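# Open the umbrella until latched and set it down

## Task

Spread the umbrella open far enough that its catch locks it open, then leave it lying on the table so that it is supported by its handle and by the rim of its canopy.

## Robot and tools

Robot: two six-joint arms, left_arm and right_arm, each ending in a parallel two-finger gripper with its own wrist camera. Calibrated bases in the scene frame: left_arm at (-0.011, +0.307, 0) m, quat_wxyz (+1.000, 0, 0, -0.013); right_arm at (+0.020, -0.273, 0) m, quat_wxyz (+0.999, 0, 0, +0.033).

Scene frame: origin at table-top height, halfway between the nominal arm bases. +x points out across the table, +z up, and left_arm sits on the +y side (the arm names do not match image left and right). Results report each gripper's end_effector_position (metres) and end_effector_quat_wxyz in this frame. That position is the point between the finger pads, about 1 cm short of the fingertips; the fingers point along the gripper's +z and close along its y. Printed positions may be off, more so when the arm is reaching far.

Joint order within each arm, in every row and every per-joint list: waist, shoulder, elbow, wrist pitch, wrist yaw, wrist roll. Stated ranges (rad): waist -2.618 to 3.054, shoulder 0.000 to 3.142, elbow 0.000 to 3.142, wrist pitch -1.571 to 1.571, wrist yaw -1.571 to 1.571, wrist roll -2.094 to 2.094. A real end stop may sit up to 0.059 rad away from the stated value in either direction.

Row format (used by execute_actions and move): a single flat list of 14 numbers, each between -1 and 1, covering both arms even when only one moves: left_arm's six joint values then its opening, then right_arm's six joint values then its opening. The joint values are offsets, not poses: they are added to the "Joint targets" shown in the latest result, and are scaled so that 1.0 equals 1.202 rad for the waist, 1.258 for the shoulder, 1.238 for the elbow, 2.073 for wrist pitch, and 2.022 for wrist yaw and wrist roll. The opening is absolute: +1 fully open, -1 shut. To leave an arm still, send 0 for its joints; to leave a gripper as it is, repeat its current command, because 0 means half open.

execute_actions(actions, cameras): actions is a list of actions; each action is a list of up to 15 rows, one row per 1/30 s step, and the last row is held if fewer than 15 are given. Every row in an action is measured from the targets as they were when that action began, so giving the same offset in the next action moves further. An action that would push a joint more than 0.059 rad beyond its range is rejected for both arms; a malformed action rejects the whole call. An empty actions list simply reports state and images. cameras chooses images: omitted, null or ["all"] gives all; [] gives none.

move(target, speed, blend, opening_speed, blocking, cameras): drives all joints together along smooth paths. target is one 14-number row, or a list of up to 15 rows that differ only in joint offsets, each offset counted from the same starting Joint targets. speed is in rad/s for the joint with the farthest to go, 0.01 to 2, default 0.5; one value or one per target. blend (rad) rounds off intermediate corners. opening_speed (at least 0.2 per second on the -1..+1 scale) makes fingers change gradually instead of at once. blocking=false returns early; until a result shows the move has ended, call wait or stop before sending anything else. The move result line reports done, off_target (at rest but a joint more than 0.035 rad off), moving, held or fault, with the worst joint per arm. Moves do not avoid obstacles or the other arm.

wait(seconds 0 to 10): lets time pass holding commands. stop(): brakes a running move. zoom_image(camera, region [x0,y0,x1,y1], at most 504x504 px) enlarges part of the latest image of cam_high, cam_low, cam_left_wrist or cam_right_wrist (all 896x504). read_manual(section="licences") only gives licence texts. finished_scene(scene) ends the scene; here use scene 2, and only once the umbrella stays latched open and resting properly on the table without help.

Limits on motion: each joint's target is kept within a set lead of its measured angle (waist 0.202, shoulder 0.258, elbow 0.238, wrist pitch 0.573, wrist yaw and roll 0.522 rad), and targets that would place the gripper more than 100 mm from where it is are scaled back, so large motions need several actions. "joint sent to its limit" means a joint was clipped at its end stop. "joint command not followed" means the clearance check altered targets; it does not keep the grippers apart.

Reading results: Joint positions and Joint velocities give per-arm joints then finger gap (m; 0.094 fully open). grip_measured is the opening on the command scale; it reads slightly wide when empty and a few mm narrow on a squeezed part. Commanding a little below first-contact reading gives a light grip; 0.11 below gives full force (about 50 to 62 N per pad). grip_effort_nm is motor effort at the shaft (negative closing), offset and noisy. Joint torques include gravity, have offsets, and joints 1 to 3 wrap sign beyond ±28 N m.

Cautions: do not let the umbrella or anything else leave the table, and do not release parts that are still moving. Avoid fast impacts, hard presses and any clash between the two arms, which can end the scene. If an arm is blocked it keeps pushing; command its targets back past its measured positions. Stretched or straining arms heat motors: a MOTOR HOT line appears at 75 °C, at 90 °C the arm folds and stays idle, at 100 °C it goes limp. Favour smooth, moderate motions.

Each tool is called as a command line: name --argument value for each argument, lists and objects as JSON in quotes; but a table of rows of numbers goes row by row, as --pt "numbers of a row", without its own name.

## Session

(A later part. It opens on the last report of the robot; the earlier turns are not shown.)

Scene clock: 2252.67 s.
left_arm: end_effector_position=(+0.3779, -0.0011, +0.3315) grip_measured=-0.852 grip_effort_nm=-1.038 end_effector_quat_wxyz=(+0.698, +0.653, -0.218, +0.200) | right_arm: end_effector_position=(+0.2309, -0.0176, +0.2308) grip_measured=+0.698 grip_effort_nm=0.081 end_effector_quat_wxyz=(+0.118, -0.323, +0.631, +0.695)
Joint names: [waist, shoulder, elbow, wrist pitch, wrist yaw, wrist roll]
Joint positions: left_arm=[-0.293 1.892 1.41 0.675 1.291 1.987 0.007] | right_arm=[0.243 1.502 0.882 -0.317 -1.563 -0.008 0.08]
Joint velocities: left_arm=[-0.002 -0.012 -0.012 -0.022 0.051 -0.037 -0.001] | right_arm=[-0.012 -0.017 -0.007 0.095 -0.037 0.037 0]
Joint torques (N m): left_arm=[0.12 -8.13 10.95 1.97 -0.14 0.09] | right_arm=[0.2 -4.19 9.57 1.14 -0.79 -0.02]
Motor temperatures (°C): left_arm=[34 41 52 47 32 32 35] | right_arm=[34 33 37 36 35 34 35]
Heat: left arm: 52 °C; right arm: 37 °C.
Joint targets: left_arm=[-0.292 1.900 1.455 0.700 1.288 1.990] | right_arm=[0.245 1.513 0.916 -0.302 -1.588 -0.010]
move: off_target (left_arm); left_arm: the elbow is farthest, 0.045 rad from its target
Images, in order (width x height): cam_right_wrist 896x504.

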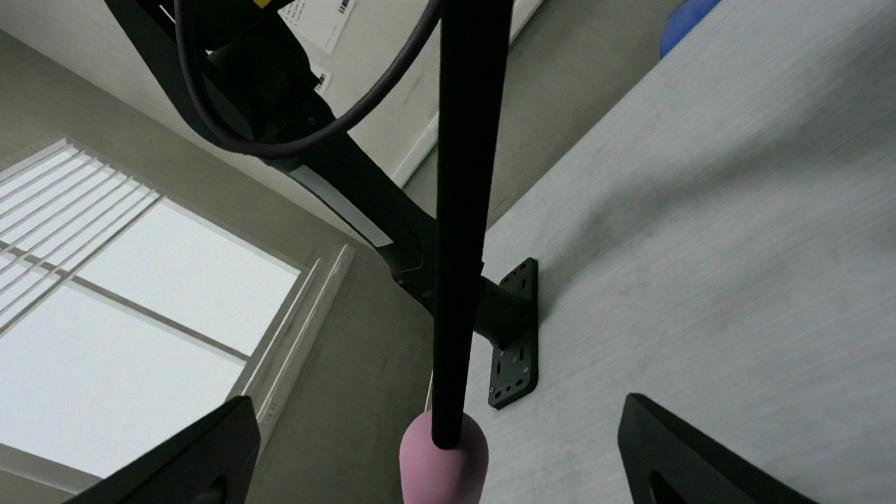

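move --target '[0,0,0,0,0,0,-0.95, 0.0516,0.035,0.0194,0.0265,0,0,0.7]' --speed 0.2 --cameras '["cam_right_wrist"]'

Scene clock: 2263.77 s.
left_arm: end_effector_position=(+0.3779, -0.0011, +0.3315) grip_measured=-0.852 grip_effort_nm=-1.038 end_effector_quat_wxyz=(+0.698, +0.653, -0.218, +0.200) | right_arm: end_effector_position=(+0.2259, -0.0012, +0.2287) grip_measured=+0.698 grip_effort_nm=0.071 end_effector_quat_wxyz=(+0.110, -0.353, +0.615, +0.696)
Joint names: [waist, shoulder, elbow, wrist pitch, wrist yaw, wrist roll]
Joint positions: left_arm=[-0.293 1.892 1.41 0.675 1.291 1.987 0.007] | right_arm=[0.303 1.545 0.907 -0.262 -1.563 -0.008 0.08]
Joint velocities: left_arm=[-0.017 -0.012 0.002 0.066 0.022 -0.051 0.001] | right_arm=[-0.002 0.012 -0.017 -0.051 0.007 -0.081 -0.001]
Joint torques (N m): left_arm=[0.12 -8.13 10.95 1.97 -0.14 0.08] | right_arm=[0.36 -4.4 9.54 1.16 -0.78 -0.01]
Motor temperatures (°C): left_arm=[34 41 52 47 32 32 35] | right_arm=[34 33 37 37 35 34 35]
Heat: left arm: 52 °C; right arm: 37 °C.
Joint targets: left_arm=[-0.292 1.900 1.455 0.700 1.288 1.990] | right_arm=[0.307 1.557 0.940 -0.247 -1.588 -0.010]
move: off_target (left_arm); left_arm: the elbow is farthest, 0.045 rad from its target
Images, in order (width x height): cam_right_wrist 896x504.

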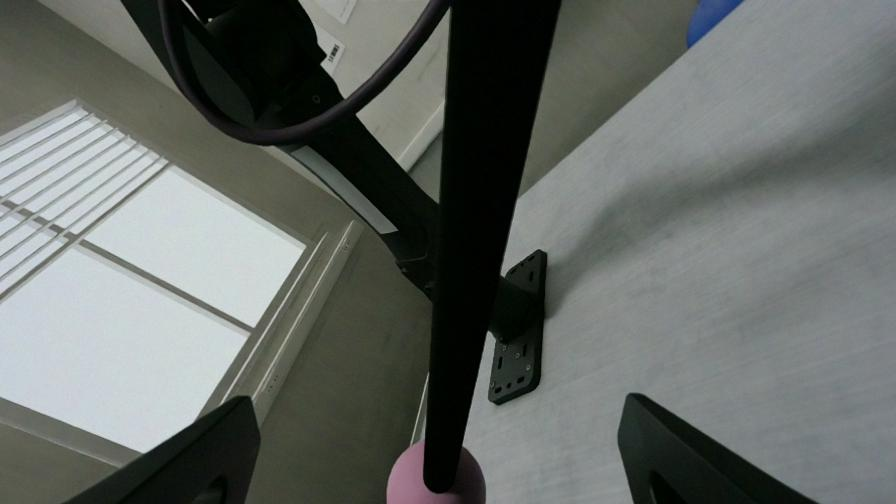

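move --target '[0,0,0,0,0,0,-0.95, 0,0,0,-0.029,0,0,0.7]' --speed 0.2 --cameras '["cam_right_wrist"]'

Scene clock: 2269.53 s.
left_arm: end_effector_position=(+0.3779, -0.0011, +0.3315) grip_measured=-0.852 grip_effort_nm=-1.038 end_effector_quat_wxyz=(+0.698, +0.653, -0.218, +0.200) | right_arm: end_effector_position=(+0.2246, -0.0017, +0.2276) grip_measured=+0.698 grip_effort_nm=0.081 end_effector_quat_wxyz=(+0.101, -0.346, +0.619, +0.698)
Joint names: [waist, shoulder, elbow, wrist pitch, wrist yaw, wrist roll]
Joint positions: left_arm=[-0.293 1.892 1.41 0.675 1.291 1.987 0.007] | right_arm=[0.303 1.545 0.907 -0.288 -1.563 -0.008 0.08]
Joint velocities: left_arm=[0.007 0.007 -0.012 0.051 0.007 -0.066 0] | right_arm=[0.012 -0.002 0.012 -0.007 0.007 0.051 0]
Joint torques (N m): left_arm=[0.12 -8.13 10.93 1.98 -0.14 0.09] | right_arm=[0.34 -4.34 9.52 0.84 -0.8 -0.02]
Motor temperatures (°C): left_arm=[34 41 52 47 32 32 35] | right_arm=[34 33 37 37 35 34 35]
Heat: left arm: 52 °C; right arm: 37 °C.
Joint targets: left_arm=[-0.292 1.900 1.455 0.700 1.288 1.990] | right_arm=[0.307 1.557 0.940 -0.307 -1.588 -0.010]
move: off_target (left_arm); left_arm: the elbow is farthest, 0.045 rad from its target
Images, in order (width x height): cam_right_wrist 896x504.

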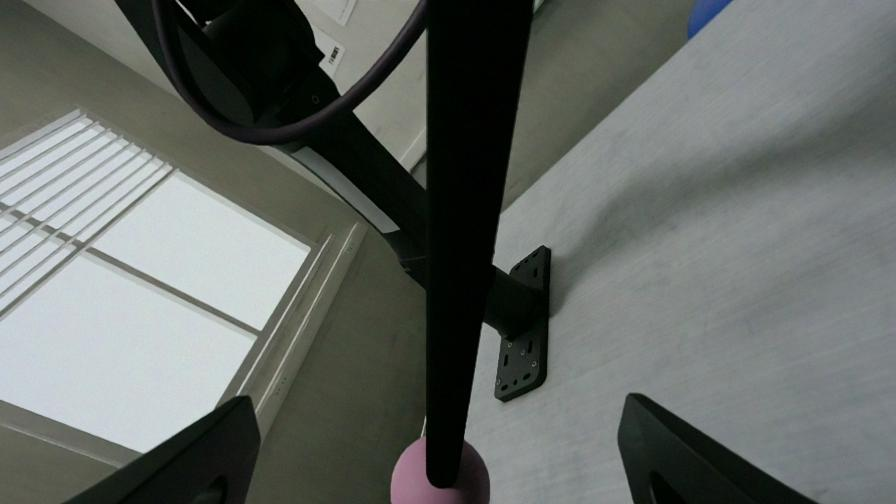

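move --target '[0,0,0,0,0,0,-0.95, 0,0,0,0,0,0,-0.95]' --opening_speed 0.8 --cameras '["cam_right_wrist", "cam_left_wrist"]'

Scene clock: 2273.87 s.
left_arm: end_effector_position=(+0.3776, -0.0011, +0.3330) grip_measured=-0.852 grip_effort_nm=-1.043 end_effector_quat_wxyz=(+0.698, +0.651, -0.221, +0.201) | right_arm: end_effector_position=(+0.2242, -0.0018, +0.2273) grip_measured=-0.859 grip_effort_nm=-1.057 end_effector_quat_wxyz=(+0.098, -0.343, +0.621, +0.698)
Joint names: [waist, shoulder, elbow, wrist pitch, wrist yaw, wrist roll]
Joint positions: left_arm=[-0.293 1.892 1.414 0.678 1.293 1.987 0.007] | right_arm=[0.303 1.545 0.907 -0.295 -1.563 -0.006 0.007]
Joint velocities: left_arm=[0.012 -0.002 -0.007 0.022 -0.007 0.007 0] | right_arm=[0.007 0.007 -0.002 -0.022 -0.037 0.007 0]
Joint torques (N m): left_arm=[0.09 -8.14 10.66 1.95 -0.16 0.08] | right_arm=[0.39 -4.42 9.48 0.88 -0.79 -0.03]
Motor temperatures (°C): left_arm=[34 41 52 47 32 32 35] | right_arm=[34 34 37 37 35 34 35]
Heat: left arm: 52 °C; right arm: 37 °C.
Joint targets: left_arm=[-0.292 1.900 1.455 0.700 1.288 1.990] | right_arm=[0.307 1.557 0.940 -0.307 -1.588 -0.010]
move: off_target (left_arm); left_arm: the elbow is farthest, 0.041 rad from its target
Images, in order (width x height): cam_left_wrist 896x504, cam_right_wrist 896x504.

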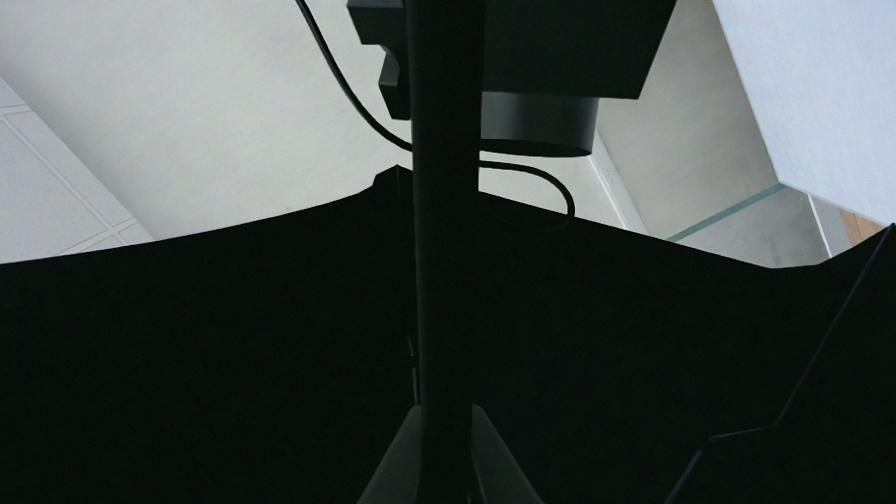

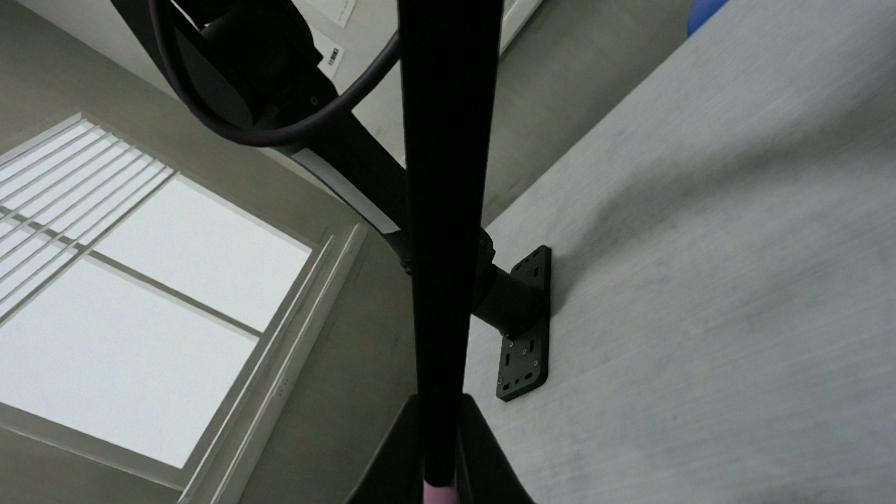

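move --target '[0,0,0,0,0,0,-0.76, 0,0,0,0,0,0,-0.95]' --opening_speed 0.5 --cameras '["cam_left_wrist", "cam_low"]'

Scene clock: 2391.20 s.
left_arm: end_effector_position=(+0.3775, -0.0011, +0.3331) grip_measured=-0.761 grip_effort_nm=0.061 end_effector_quat_wxyz=(+0.697, +0.651, -0.222, +0.202) | right_arm: end_effector_position=(+0.2242, -0.0018, +0.2273) grip_measured=-0.860 grip_effort_nm=-1.067 end_effector_quat_wxyz=(+0.098, -0.343, +0.621, +0.698)
Joint names: [waist, shoulder, elbow, wrist pitch, wrist yaw, wrist roll]
Joint positions: left_arm=[-0.293 1.892 1.414 0.679 1.294 1.988 0.011] | right_arm=[0.303 1.545 0.907 -0.295 -1.563 -0.006 0.007]
Joint velocities: left_arm=[0.007 0.007 -0.007 0.037 -0.081 -0.022 0] | right_arm=[-0.007 -0.002 0.007 -0.11 -0.037 0.022 0]
Joint torques (N m): left_arm=[0.12 -8.13 10.66 1.93 -0.17 0.07] | right_arm=[0.4 -4.4 9.5 0.91 -0.8 -0.02]
Motor temperatures (°C): left_arm=[34 41 48 46 32 31 35] | right_arm=[34 34 37 36 35 34 37]
Heat: left arm: 48 °C; right arm: 37 °C.
Joint targets: left_arm=[-0.292 1.900 1.455 0.700 1.288 1.990] | right_arm=[0.307 1.557 0.940 -0.307 -1.588 -0.010]
move: off_target (left_arm); left_arm: the elbow is farthest, 0.041 rad from its target
Images, in order (width x height): cam_low 896x504, cam_left_wrist 896x504.

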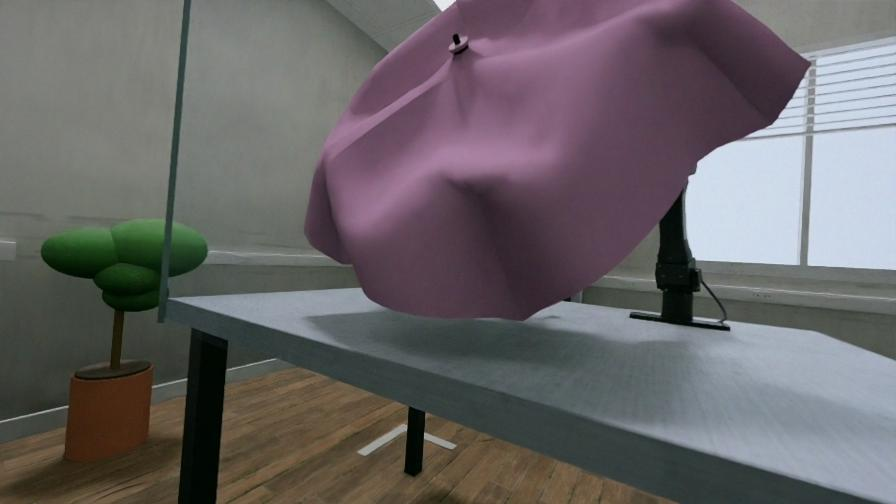

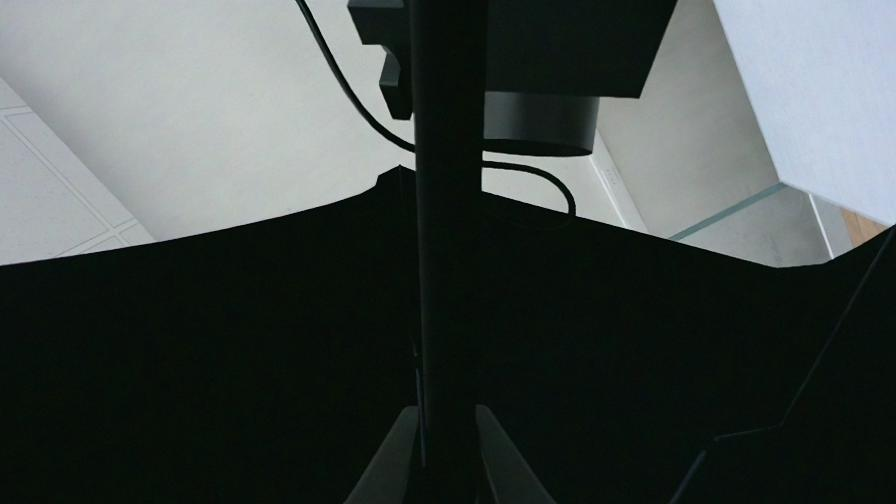

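move --target '[-0.0116,0.0231,0.1373,-0.068,0.1543,0.0074,-0.76, 0.0857,-0.2719,0.038,-0.122,0.2127,0.132,-0.95]' --speed 0.25

Scene clock: 2397.90 s.
left_arm: end_effector_position=(+0.3411, +0.0014, +0.3615) grip_measured=-0.761 grip_effort_nm=0.051 end_effector_quat_wxyz=(+0.697, +0.624, -0.331, +0.124) | right_arm: end_effector_position=(+0.1938, +0.0015, +0.2554) grip_measured=-0.860 grip_effort_nm=-1.057 end_effector_quat_wxyz=(+0.106, -0.291, +0.747, +0.588)
Joint names: [waist, shoulder, elbow, wrist pitch, wrist yaw, wrist roll]
Joint positions: left_arm=[-0.298 1.915 1.586 0.562 1.559 2.002 0.011] | right_arm=[0.408 1.233 0.953 -0.54 -1.17 0.243 0.007]
Joint velocities: left_arm=[0.002 -0.007 0.017 0.051 0.051 -0.051 -0.001] | right_arm=[0.022 -0.002 -0.027 -0.022 0.051 -0.081 -0.001]
Joint torques (N m): left_arm=[-0.65 -7.8 10.41 1.46 -0.05 0.09] | right_arm=[0.25 -4.75 10.21 1.08 -0.31 0.16]
Motor temperatures (°C): left_arm=[34 41 49 46 32 31 34] | right_arm=[34 34 37 36 35 34 37]
Heat: left arm: 49 °C; right arm: 37 °C.
Joint targets: left_arm=[-0.306 1.929 1.625 0.559 1.569 2.005] | right_arm=[0.410 1.215 0.987 -0.560 -1.158 0.257]
joint sent to its limit (left arm) — the wrist yaw, upper limit.
move: off_target (left_arm); left_arm: the wrist yaw is farthest, 0.041 rad from its target

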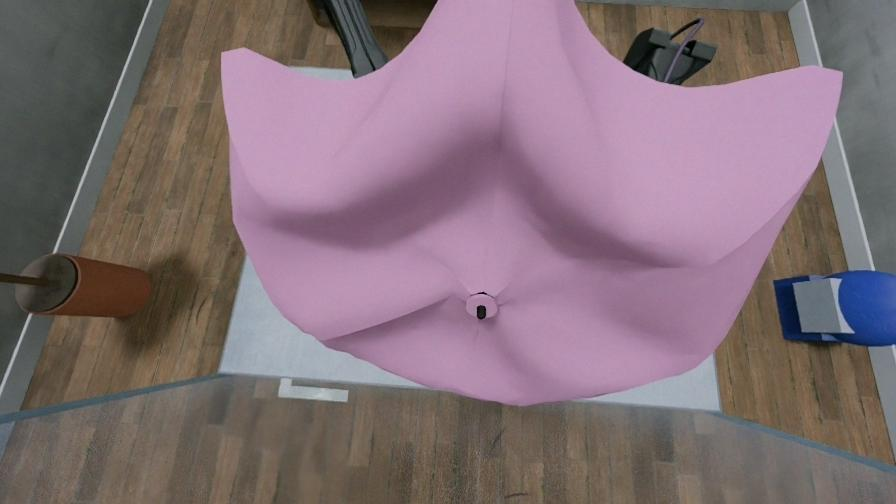

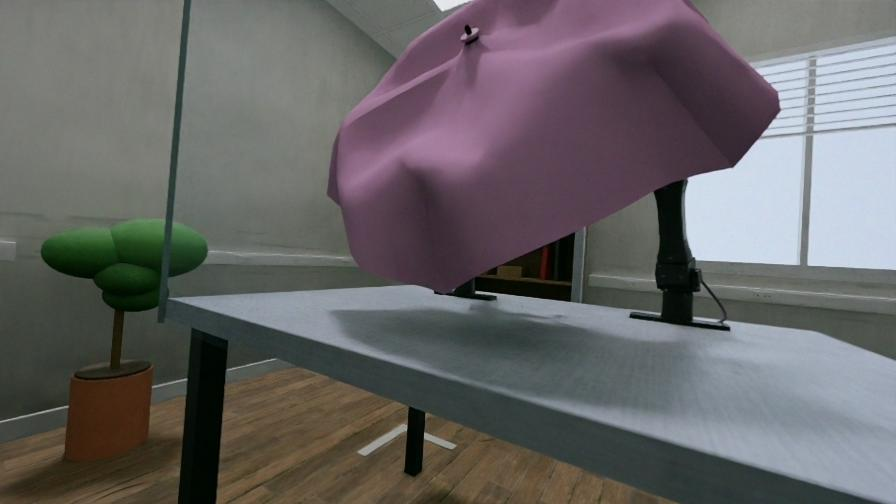

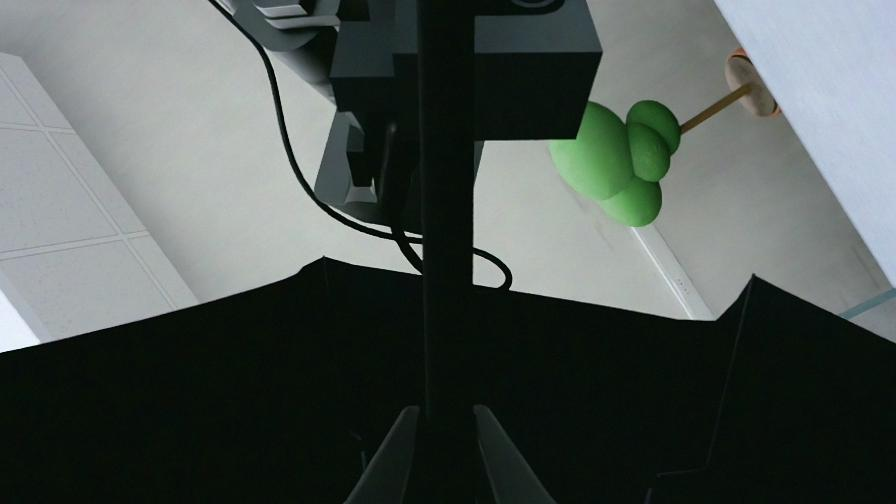

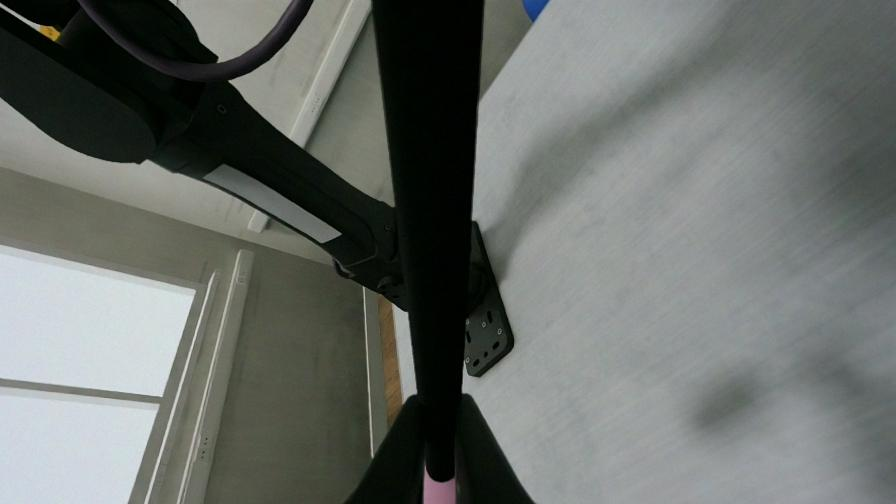

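move --target '[0,0,0,0,0,0,-0.95, 0,0,0,0,0,0,-0.95]' --opening_speed 0.5 --cameras '["cam_left_wrist"]'

move --target '[0,0,0,0,0,0,-0.95, 0,0,0,0,0,0,0.5]' --opening_speed 1.5 --cameras '["cam_right_wrist"]'

Scene clock: 2434.67 s.
left_arm: end_effector_position=(+0.3416, +0.0012, +0.3606) grip_measured=-0.855 grip_effort_nm=-1.028 end_effector_quat_wxyz=(+0.697, +0.624, -0.330, +0.123) | right_arm: end_effector_position=(+0.1940, +0.0013, +0.2548) grip_measured=-0.860 grip_effort_nm=-1.062 end_effector_quat_wxyz=(+0.106, -0.290, +0.748, +0.587)
Joint names: [waist, shoulder, elbow, wrist pitch, wrist yaw, wrist roll]
Joint positions: left_arm=[-0.298 1.917 1.586 0.56 1.559 2.002 0.007] | right_arm=[0.408 1.233 0.953 -0.542 -1.167 0.243 0.007]
Joint velocities: left_arm=[0.002 -0.012 0.012 0.051 -0.022 0.022 -0.001] | right_arm=[-0.002 -0.022 0.007 0.007 0.007 0.037 0]
Joint torques (N m): left_arm=[-0.64 -7.97 10.4 1.48 -0.04 0.08] | right_arm=[0.2 -4.74 10.19 1.09 -0.33 0.15]
Motor temperatures (°C): left_arm=[34 40 49 44 32 31 33] | right_arm=[34 34 37 36 34 34 37]
Heat: left arm: 49 °C; right arm: 37 °C.
Joint targets: left_arm=[-0.306 1.929 1.625 0.559 1.569 2.005] | right_arm=[0.410 1.215 0.987 -0.560 -1.158 0.256]
move: off_target (left_arm); left_arm: the elbow is farthest, 0.039 rad from its target
Images, in order (width x height): cam_left_wrist 896x504.

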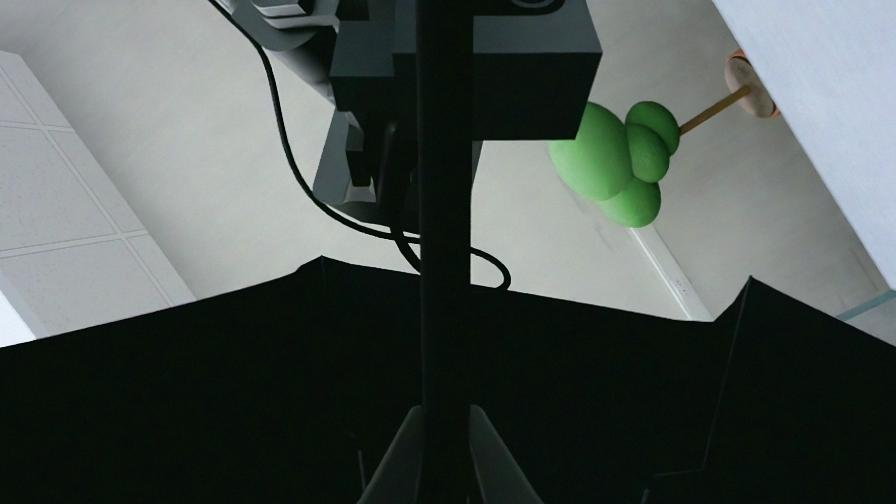

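Scene clock: 2435.87 s.
left_arm: end_effector_position=(+0.3400, +0.0017, +0.3602) grip_measured=-0.856 grip_effort_nm=-1.038 end_effector_quat_wxyz=(+0.697, +0.623, -0.333, +0.120) | right_arm: end_effector_position=(+0.1950, +0.0012, +0.2536) grip_measured=+0.498 grip_effort_nm=0.081 end_effector_quat_wxyz=(+0.105, -0.285, +0.752, +0.585)
Joint names: [waist, shoulder, elbow, wrist pitch, wrist yaw, wrist roll]
Joint positions: left_arm=[-0.298 1.917 1.586 0.56 1.568 2.002 0.007] | right_arm=[0.408 1.233 0.953 -0.544 -1.158 0.252 0.07]
Joint velocities: left_arm=[0.002 -0.007 0.002 0.022 0.095 0.051 0] | right_arm=[0.002 -0.002 0.012 -0.022 0.022 0.022 0.001]
Joint torques (N m): left_arm=[-0.65 -7.95 10.39 1.47 -0.12 0.08] | right_arm=[0.23 -4.77 10.21 1.1 -0.42 0.06]
Motor temperatures (°C): left_arm=[34 40 49 44 32 31 33] | right_arm=[34 34 37 36 34 34 37]
Heat: left arm: 49 °C; right arm: 37 °C.
Joint targets: left_arm=[-0.306 1.929 1.625 0.559 1.569 2.005] | right_arm=[0.410 1.215 0.987 -0.560 -1.157 0.257]
move: off_target (left_arm); left_arm: the elbow is farthest, 0.039 rad from its target
Images, in order (width x height): cam_right_wrist 896x504.

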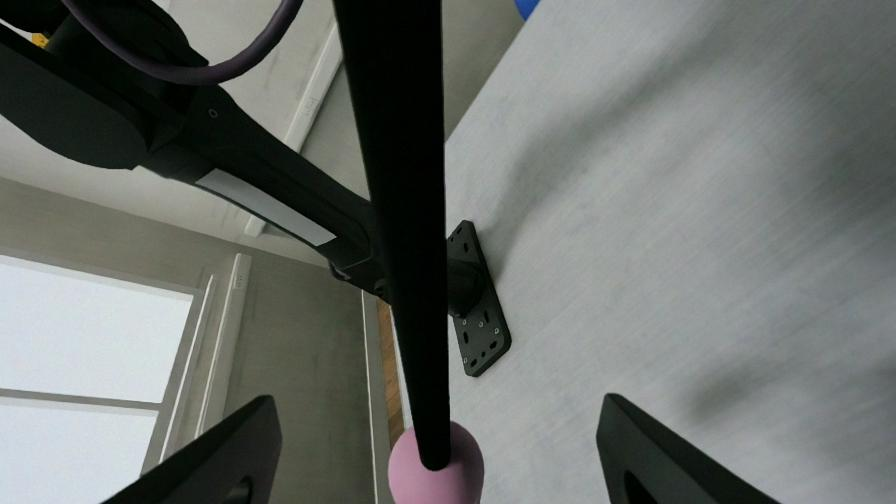

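move --target '[0,0,0,0,-0.0346,0,-0.95, -0.0666,0.1979,-0.0186,0.0815,-0.2132,-0.132,0.5]' --speed 0.3 --cameras '["cam_right_wrist", "cam_left_wrist"]'

Scene clock: 2471.27 s.
left_arm: end_effector_position=(+0.3485, -0.0009, +0.3623) grip_measured=-0.856 grip_effort_nm=-1.033 end_effector_quat_wxyz=(+0.698, +0.628, -0.316, +0.138) | right_arm: end_effector_position=(+0.2055, +0.0002, +0.2587) grip_measured=+0.498 grip_effort_nm=0.081 end_effector_quat_wxyz=(+0.092, -0.356, +0.614, +0.698)
Joint names: [waist, shoulder, elbow, wrist pitch, wrist yaw, wrist roll]
Joint positions: left_arm=[-0.298 1.917 1.586 0.56 1.517 2.002 0.007] | right_arm=[0.335 1.455 0.953 -0.406 -1.56 0.006 0.07]
Joint velocities: left_arm=[-0.002 0.007 -0.022 -0.007 -0.037 0.081 0.001] | right_arm=[0.007 -0.002 -0.012 -0.022 -0.051 -0.022 0]
Joint torques (N m): left_arm=[-0.65 -7.97 10.4 1.51 -0.31 0.08] | right_arm=[-0.5 -4.1 7.72 1.16 -0.77 -0.15]
Motor temperatures (°C): left_arm=[34 40 49 43 32 31 34] | right_arm=[34 34 37 36 34 34 36]
Heat: left arm: 49 °C; right arm: 37 °C.
Joint targets: left_arm=[-0.306 1.929 1.625 0.559 1.499 2.005] | right_arm=[0.330 1.464 0.964 -0.391 -1.588 -0.010]
joint sent to its limit (right arm) — the wrist yaw, lower limit.
move: off_target (left_arm); left_arm: the elbow is farthest, 0.039 rad from its target
Images, in order (width x height): cam_left_wrist 896x504, cam_right_wrist 896x504.

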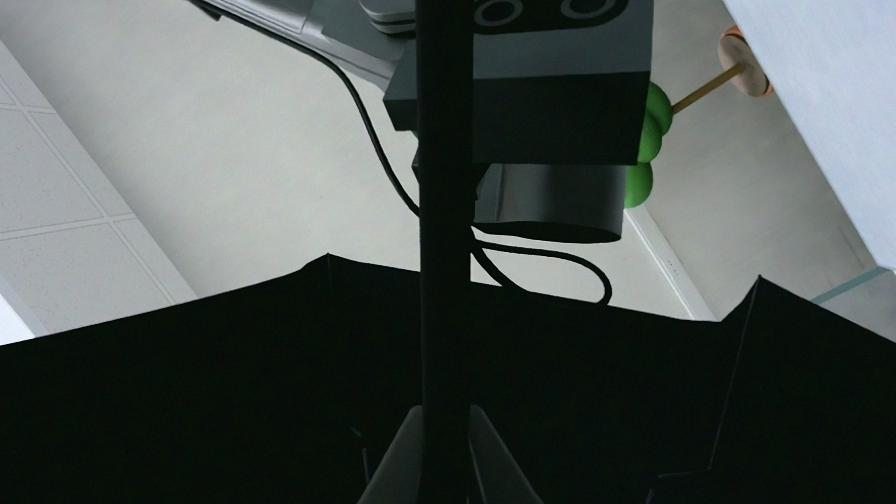

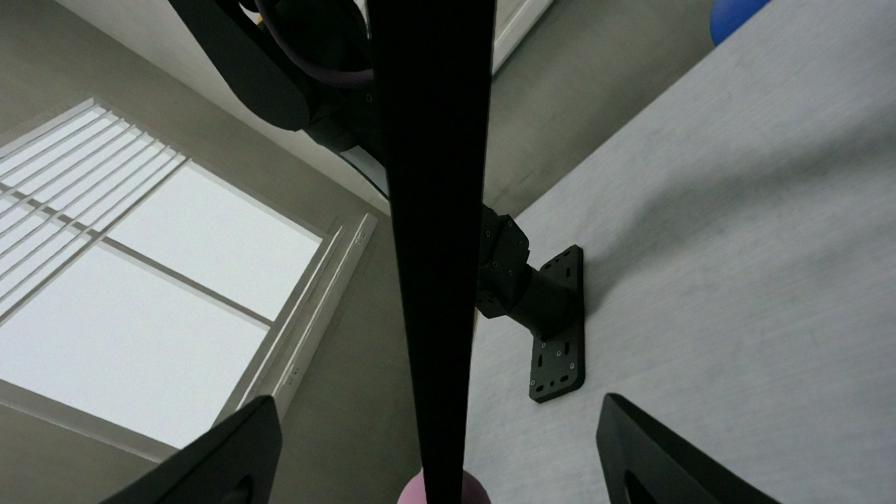

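move --target '[0,0,0,0,0,0,-0.95, 0,-0.0095,-0.0186,0,0,0,0.5]' --speed 0.2 --cameras '["cam_right_wrist"]'

Scene clock: 2486.40 s.
left_arm: end_effector_position=(+0.3486, -0.0009, +0.3623) grip_measured=-0.856 grip_effort_nm=-1.038 end_effector_quat_wxyz=(+0.698, +0.628, -0.315, +0.138) | right_arm: end_effector_position=(+0.2055, +0.0002, +0.2588) grip_measured=+0.498 grip_effort_nm=0.076 end_effector_quat_wxyz=(+0.092, -0.357, +0.614, +0.698)
Joint names: [waist, shoulder, elbow, wrist pitch, wrist yaw, wrist roll]
Joint positions: left_arm=[-0.298 1.917 1.586 0.56 1.516 2.002 0.007] | right_arm=[0.335 1.455 0.953 -0.405 -1.561 0.006 0.07]
Joint velocities: left_arm=[0.007 0.012 -0.002 0.007 0.051 -0.051 0] | right_arm=[0.002 0.002 -0.022 0.066 -0.007 0.022 0]
Joint torques (N m): left_arm=[-0.65 -7.97 10.43 1.51 -0.31 0.08] | right_arm=[-0.5 -4.96 5.81 1.16 -0.82 -0.15]
Motor temperatures (°C): left_arm=[34 40 49 43 32 31 34] | right_arm=[34 34 37 37 34 34 35]
Heat: left arm: 49 °C; right arm: 37 °C.
Joint targets: left_arm=[-0.306 1.929 1.625 0.559 1.499 2.005] | right_arm=[0.330 1.453 0.941 -0.391 -1.588 -0.010]
move: off_target (left_arm); left_arm: the elbow is farthest, 0.039 rad from its target
Images, in order (width x height): cam_right_wrist 896x504.

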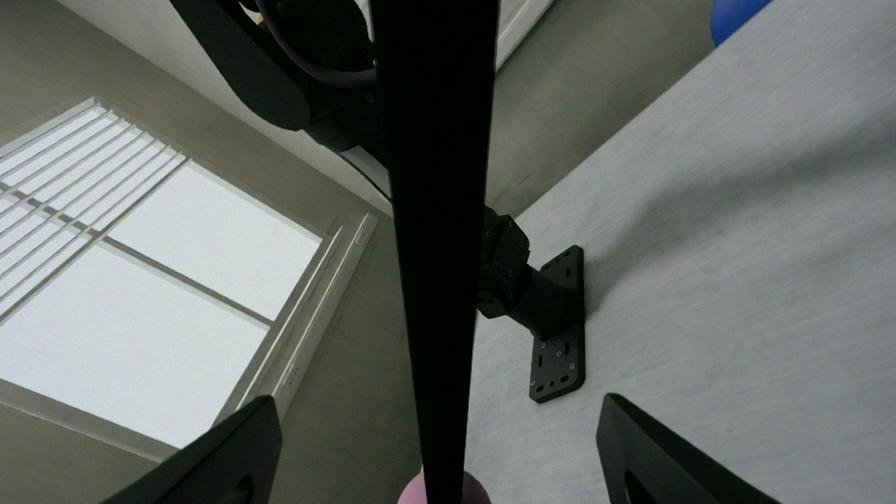

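move --target '[0,0,0,0,0,0,-0.95, 0,0,-0.0194,0,0,0,0.5]' --speed 0.2 --cameras '["cam_right_wrist"]'

Scene clock: 2493.67 s.
left_arm: end_effector_position=(+0.3486, -0.0009, +0.3623) grip_measured=-0.856 grip_effort_nm=-1.038 end_effector_quat_wxyz=(+0.698, +0.628, -0.315, +0.138) | right_arm: end_effector_position=(+0.2035, -0.0006, +0.2541) grip_measured=+0.498 grip_effort_nm=0.076 end_effector_quat_wxyz=(+0.087, -0.352, +0.616, +0.699)
Joint names: [waist, shoulder, elbow, wrist pitch, wrist yaw, wrist roll]
Joint positions: left_arm=[-0.298 1.917 1.586 0.56 1.516 2.002 0.007] | right_arm=[0.335 1.455 0.935 -0.404 -1.562 0.006 0.07]
Joint velocities: left_arm=[-0.012 -0.007 0.022 0.007 0.022 -0.007 0] | right_arm=[-0.007 -0.002 0.012 -0.095 0.007 -0.022 0]
Joint torques (N m): left_arm=[-0.65 -7.95 10.41 1.51 -0.3 0.07] | right_arm=[-0.51 -4.89 5.2 1.13 -0.81 -0.13]
Motor temperatures (°C): left_arm=[34 40 49 43 32 31 34] | right_arm=[34 34 37 37 34 34 35]
Heat: left arm: 49 °C; right arm: 37 °C.
Joint targets: left_arm=[-0.306 1.929 1.625 0.559 1.499 2.005] | right_arm=[0.330 1.453 0.917 -0.391 -1.588 -0.010]
move: off_target (left_arm); left_arm: the elbow is farthest, 0.039 rad from its target
Images, in order (width x height): cam_right_wrist 896x504.

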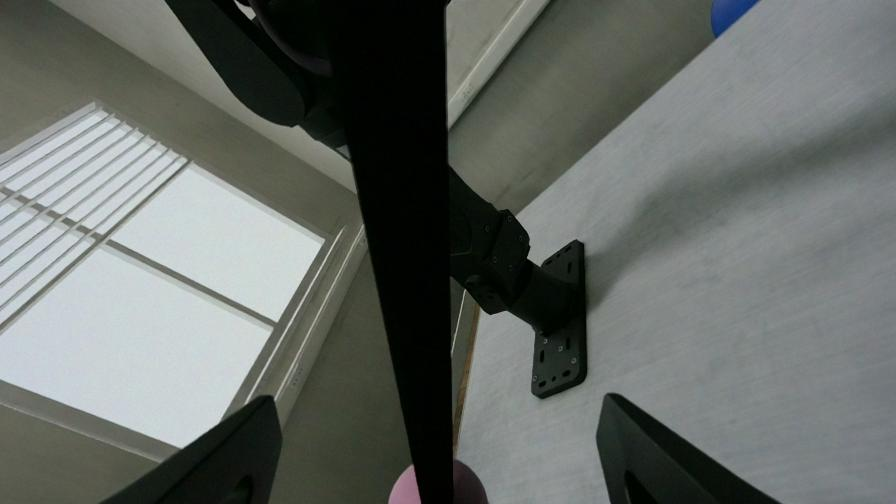

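move --target '[0,0,0,0,0,0,-0.95, 0,0,0,0.0145,0,0,-0.95]' --opening_speed 0.8 --cameras '["cam_right_wrist"]'

Scene clock: 2497.67 s.
left_arm: end_effector_position=(+0.3487, -0.0009, +0.3623) grip_measured=-0.856 grip_effort_nm=-1.033 end_effector_quat_wxyz=(+0.698, +0.628, -0.316, +0.139) | right_arm: end_effector_position=(+0.2047, -0.0001, +0.2558) grip_measured=-0.834 grip_effort_nm=-1.048 end_effector_quat_wxyz=(+0.097, -0.362, +0.609, +0.699)
Joint names: [waist, shoulder, elbow, wrist pitch, wrist yaw, wrist roll]
Joint positions: left_arm=[-0.298 1.917 1.586 0.56 1.516 2.005 0.007] | right_arm=[0.335 1.455 0.935 -0.374 -1.565 0.005 0.008]
Joint velocities: left_arm=[0.002 0.002 -0.002 -0.037 0.022 -0.066 0.001] | right_arm=[0.002 -0.012 0.007 -0.037 0.066 -0.007 0]
Joint torques (N m): left_arm=[-0.64 -7.97 10.4 1.51 -0.3 0.06] | right_arm=[-0.5 -4.96 5.23 1.16 -0.74 -0.14]
Motor temperatures (°C): left_arm=[34 40 49 43 32 31 34] | right_arm=[34 34 37 37 34 34 35]
Heat: left arm: 49 °C; right arm: 37 °C.
Joint targets: left_arm=[-0.306 1.929 1.625 0.559 1.499 2.005] | right_arm=[0.330 1.453 0.917 -0.361 -1.588 -0.010]
move: off_target (left_arm); left_arm: the elbow is farthest, 0.039 rad from its target
Images, in order (width x height): cam_right_wrist 896x504.

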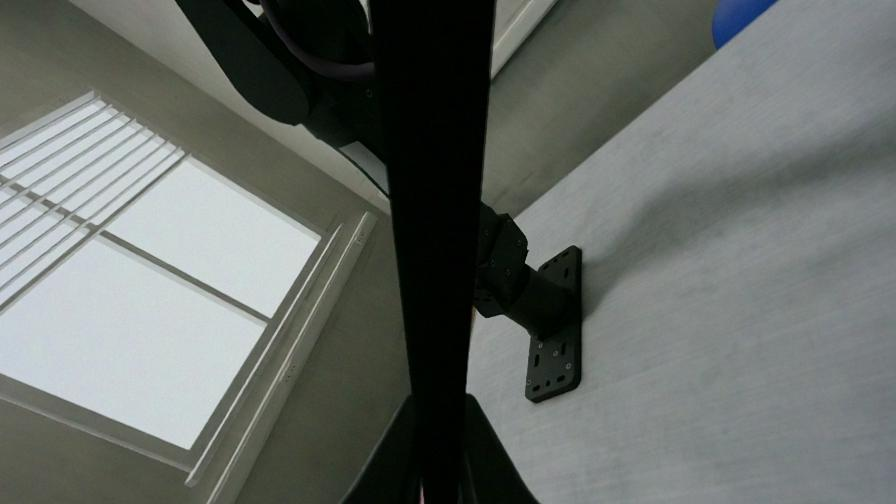

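move --target '[-0.0033,0.0119,0.0202,-0.0188,0.05,0.0158,-0.76, 0,0,0,0,0,0,-0.95]' --speed 0.15 --cameras '["cam_right_wrist", "cam_left_wrist"]'

Scene clock: 2502.90 s.
left_arm: end_effector_position=(+0.3471, -0.0006, +0.3622) grip_measured=-0.761 grip_effort_nm=0.051 end_effector_quat_wxyz=(+0.696, +0.623, -0.331, +0.133) | right_arm: end_effector_position=(+0.2047, -0.0001, +0.2559) grip_measured=-0.836 grip_effort_nm=-1.062 end_effector_quat_wxyz=(+0.097, -0.362, +0.609, +0.699)
Joint names: [waist, shoulder, elbow, wrist pitch, wrist yaw, wrist roll]
Joint positions: left_arm=[-0.298 1.93 1.613 0.53 1.547 2.034 0.011] | right_arm=[0.335 1.455 0.935 -0.374 -1.566 0.003 0.008]
Joint velocities: left_arm=[0.007 0.007 -0.012 -0.022 0.022 0.066 0] | right_arm=[-0.002 -0.002 0.007 -0.007 -0.037 -0.037 0]
Joint torques (N m): left_arm=[-0.96 -7.92 10.28 1.42 0.09 0.07] | right_arm=[-0.5 -4.93 5.24 1.15 -0.74 -0.12]
Motor temperatures (°C): left_arm=[34 40 49 43 32 31 34] | right_arm=[34 34 36 37 34 34 36]
Heat: left arm: 49 °C; right arm: 37 °C.
Joint targets: left_arm=[-0.310 1.944 1.650 0.520 1.569 2.037] | right_arm=[0.330 1.453 0.917 -0.361 -1.588 -0.010]
joint sent to its limit (left arm) — the wrist yaw, upper limit.
move: off_target (left_arm); left_arm: the wrist yaw is farthest, 0.054 rad from its target
Images, in order (width x height): cam_left_wrist 896x504, cam_right_wrist 896x504.

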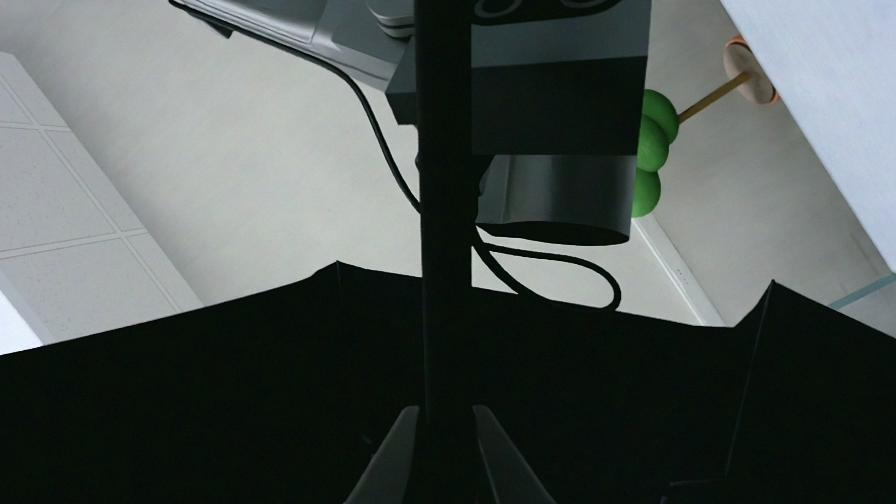

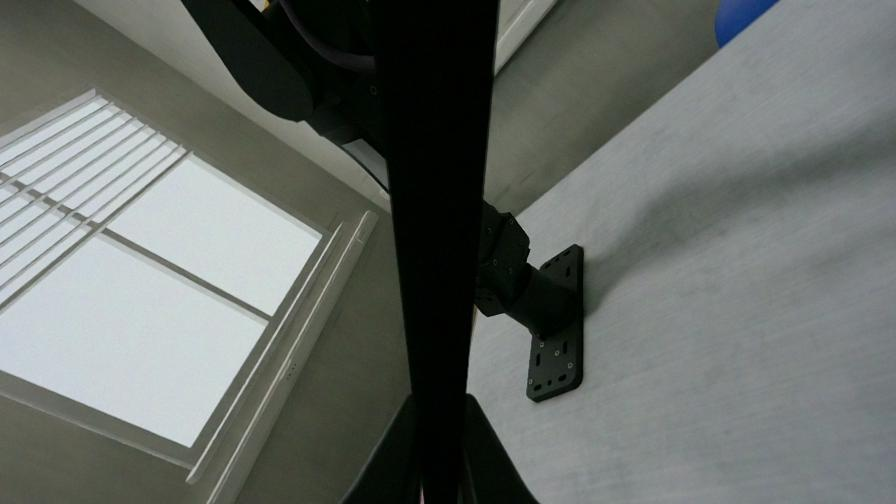

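move --target '[0.0591,0.0354,0.1341,-0.0077,0,0,-0.76, 0.0358,0.0167,-0.017,-0.0492,0,0,-0.95]' --speed 0.15 --cameras '["cam_right_wrist", "cam_left_wrist"]'

Scene clock: 2513.23 s.
left_arm: end_effector_position=(+0.3680, +0.0135, +0.3863) grip_measured=-0.761 grip_effort_nm=0.046 end_effector_quat_wxyz=(+0.688, +0.617, -0.344, +0.163) | right_arm: end_effector_position=(+0.1948, +0.0032, +0.2525) grip_measured=-0.836 grip_effort_nm=-1.062 end_effector_quat_wxyz=(+0.084, -0.367, +0.605, +0.702)
Joint names: [waist, shoulder, elbow, wrist pitch, wrist yaw, wrist roll]
Joint positions: left_arm=[-0.254 1.979 1.763 0.492 1.568 2.036 0.011] | right_arm=[0.361 1.455 0.925 -0.396 -1.57 -0.019 0.008]
Joint velocities: left_arm=[0.007 -0.002 0.007 0.007 0.081 0.022 -0.001] | right_arm=[-0.012 -0.002 -0.022 0.051 0.11 0.022 0.001]
Joint torques (N m): left_arm=[1.33 -8.58 11.63 1.58 -0.15 0.06] | right_arm=[1.25 -3.38 4.34 0.41 -0.72 0.11]
Motor temperatures (°C): left_arm=[34 41 50 43 32 31 34] | right_arm=[34 34 36 36 34 34 36]
Heat: left arm: 50 °C; right arm: 36 °C.
Joint targets: left_arm=[-0.239 1.989 1.816 0.504 1.569 2.037] | right_arm=[0.373 1.474 0.896 -0.463 -1.588 -0.010]
move: off_target (left_arm, right_arm); left_arm: the elbow is farthest, 0.053 rad from its target; right_arm: the wrist pitch is farthest, 0.067 rad from its target
Images, in order (width x height): cam_left_wrist 896x504, cam_right_wrist 896x504.

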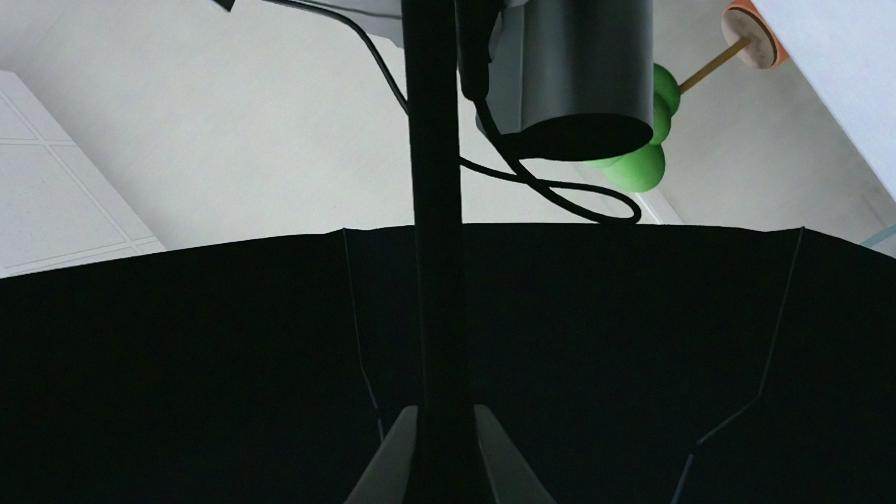

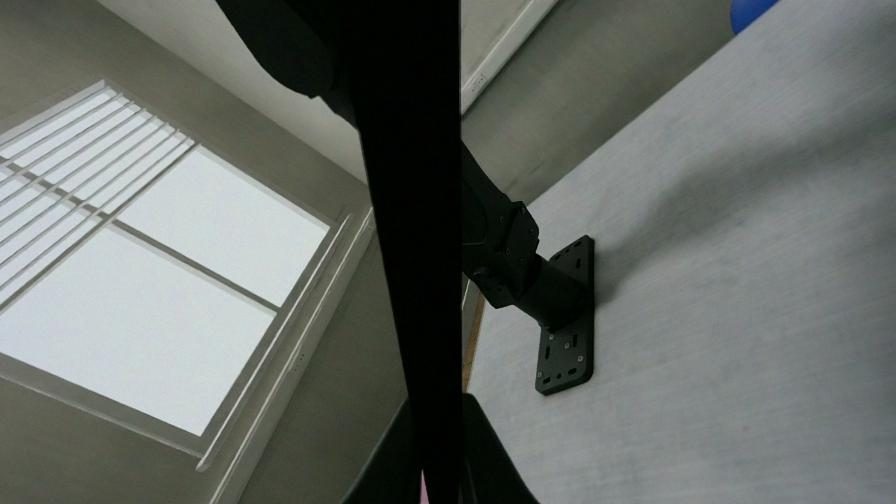

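move --target '[0.0191,0.0541,0.1462,-0.0415,0,-0.0168,-0.76, 0.0125,0.0035,-0.0156,-0.0179,0,0,-0.95]' --speed 0.15 --cameras '["cam_high", "cam_left_wrist"]'

Scene clock: 2527.17 s.
left_arm: end_effector_position=(+0.3833, +0.0244, +0.4258) grip_measured=-0.761 grip_effort_nm=0.042 end_effector_quat_wxyz=(+0.678, +0.609, -0.359, +0.201) | right_arm: end_effector_position=(+0.1868, +0.0035, +0.2385) grip_measured=-0.836 grip_effort_nm=-1.062 end_effector_quat_wxyz=(+0.047, -0.343, +0.619, +0.705)
Joint names: [waist, shoulder, elbow, wrist pitch, wrist yaw, wrist roll]
Joint positions: left_arm=[-0.221 2.03 1.967 0.44 1.568 2.014 0.011] | right_arm=[0.374 1.47 0.897 -0.449 -1.568 -0.024 0.008]
Joint velocities: left_arm=[0.027 -0.007 0.017 -0.022 0.022 0.007 0] | right_arm=[0.012 -0.012 0.002 0.051 0.037 -0.022 -0.001]
Joint torques (N m): left_arm=[0.47 -7.64 9.47 1.14 -0.21 -0.08] | right_arm=[1.42 -4.19 4.9 0.47 -0.77 0.16]
Motor temperatures (°C): left_arm=[34 41 50 43 32 31 33] | right_arm=[34 34 36 35 34 34 36]
Heat: left arm: 50 °C; right arm: 36 °C.
Joint targets: left_arm=[-0.216 2.057 1.997 0.418 1.569 2.003] | right_arm=[0.388 1.478 0.877 -0.500 -1.588 -0.010]
move: off_target (right_arm); right_arm: the wrist pitch is farthest, 0.051 rad from its target
Images, in order (width x height): cam_high 896x504, cam_left_wrist 896x504.

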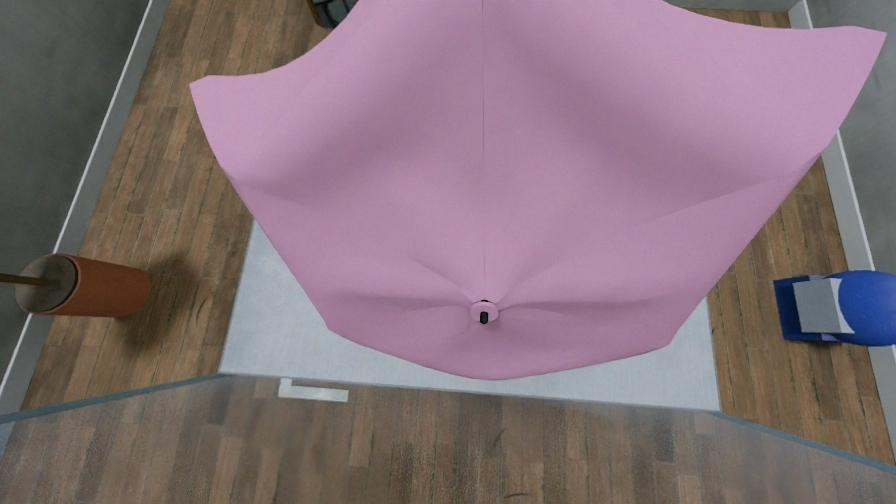

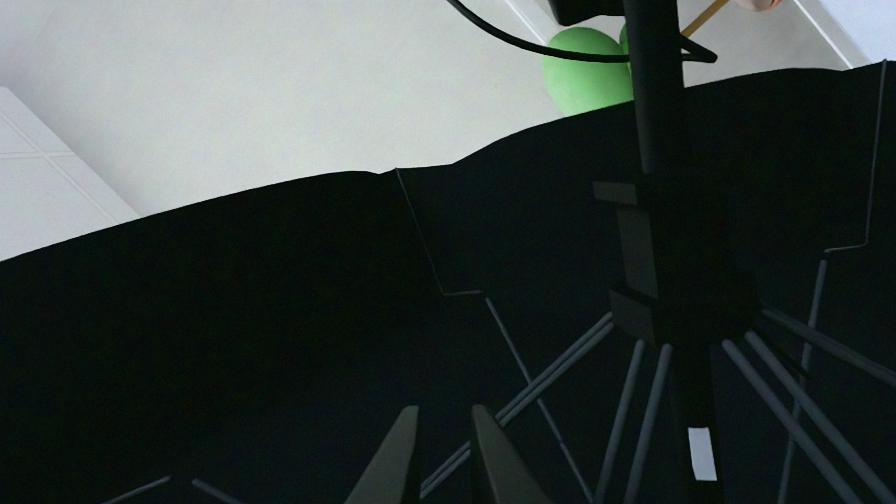

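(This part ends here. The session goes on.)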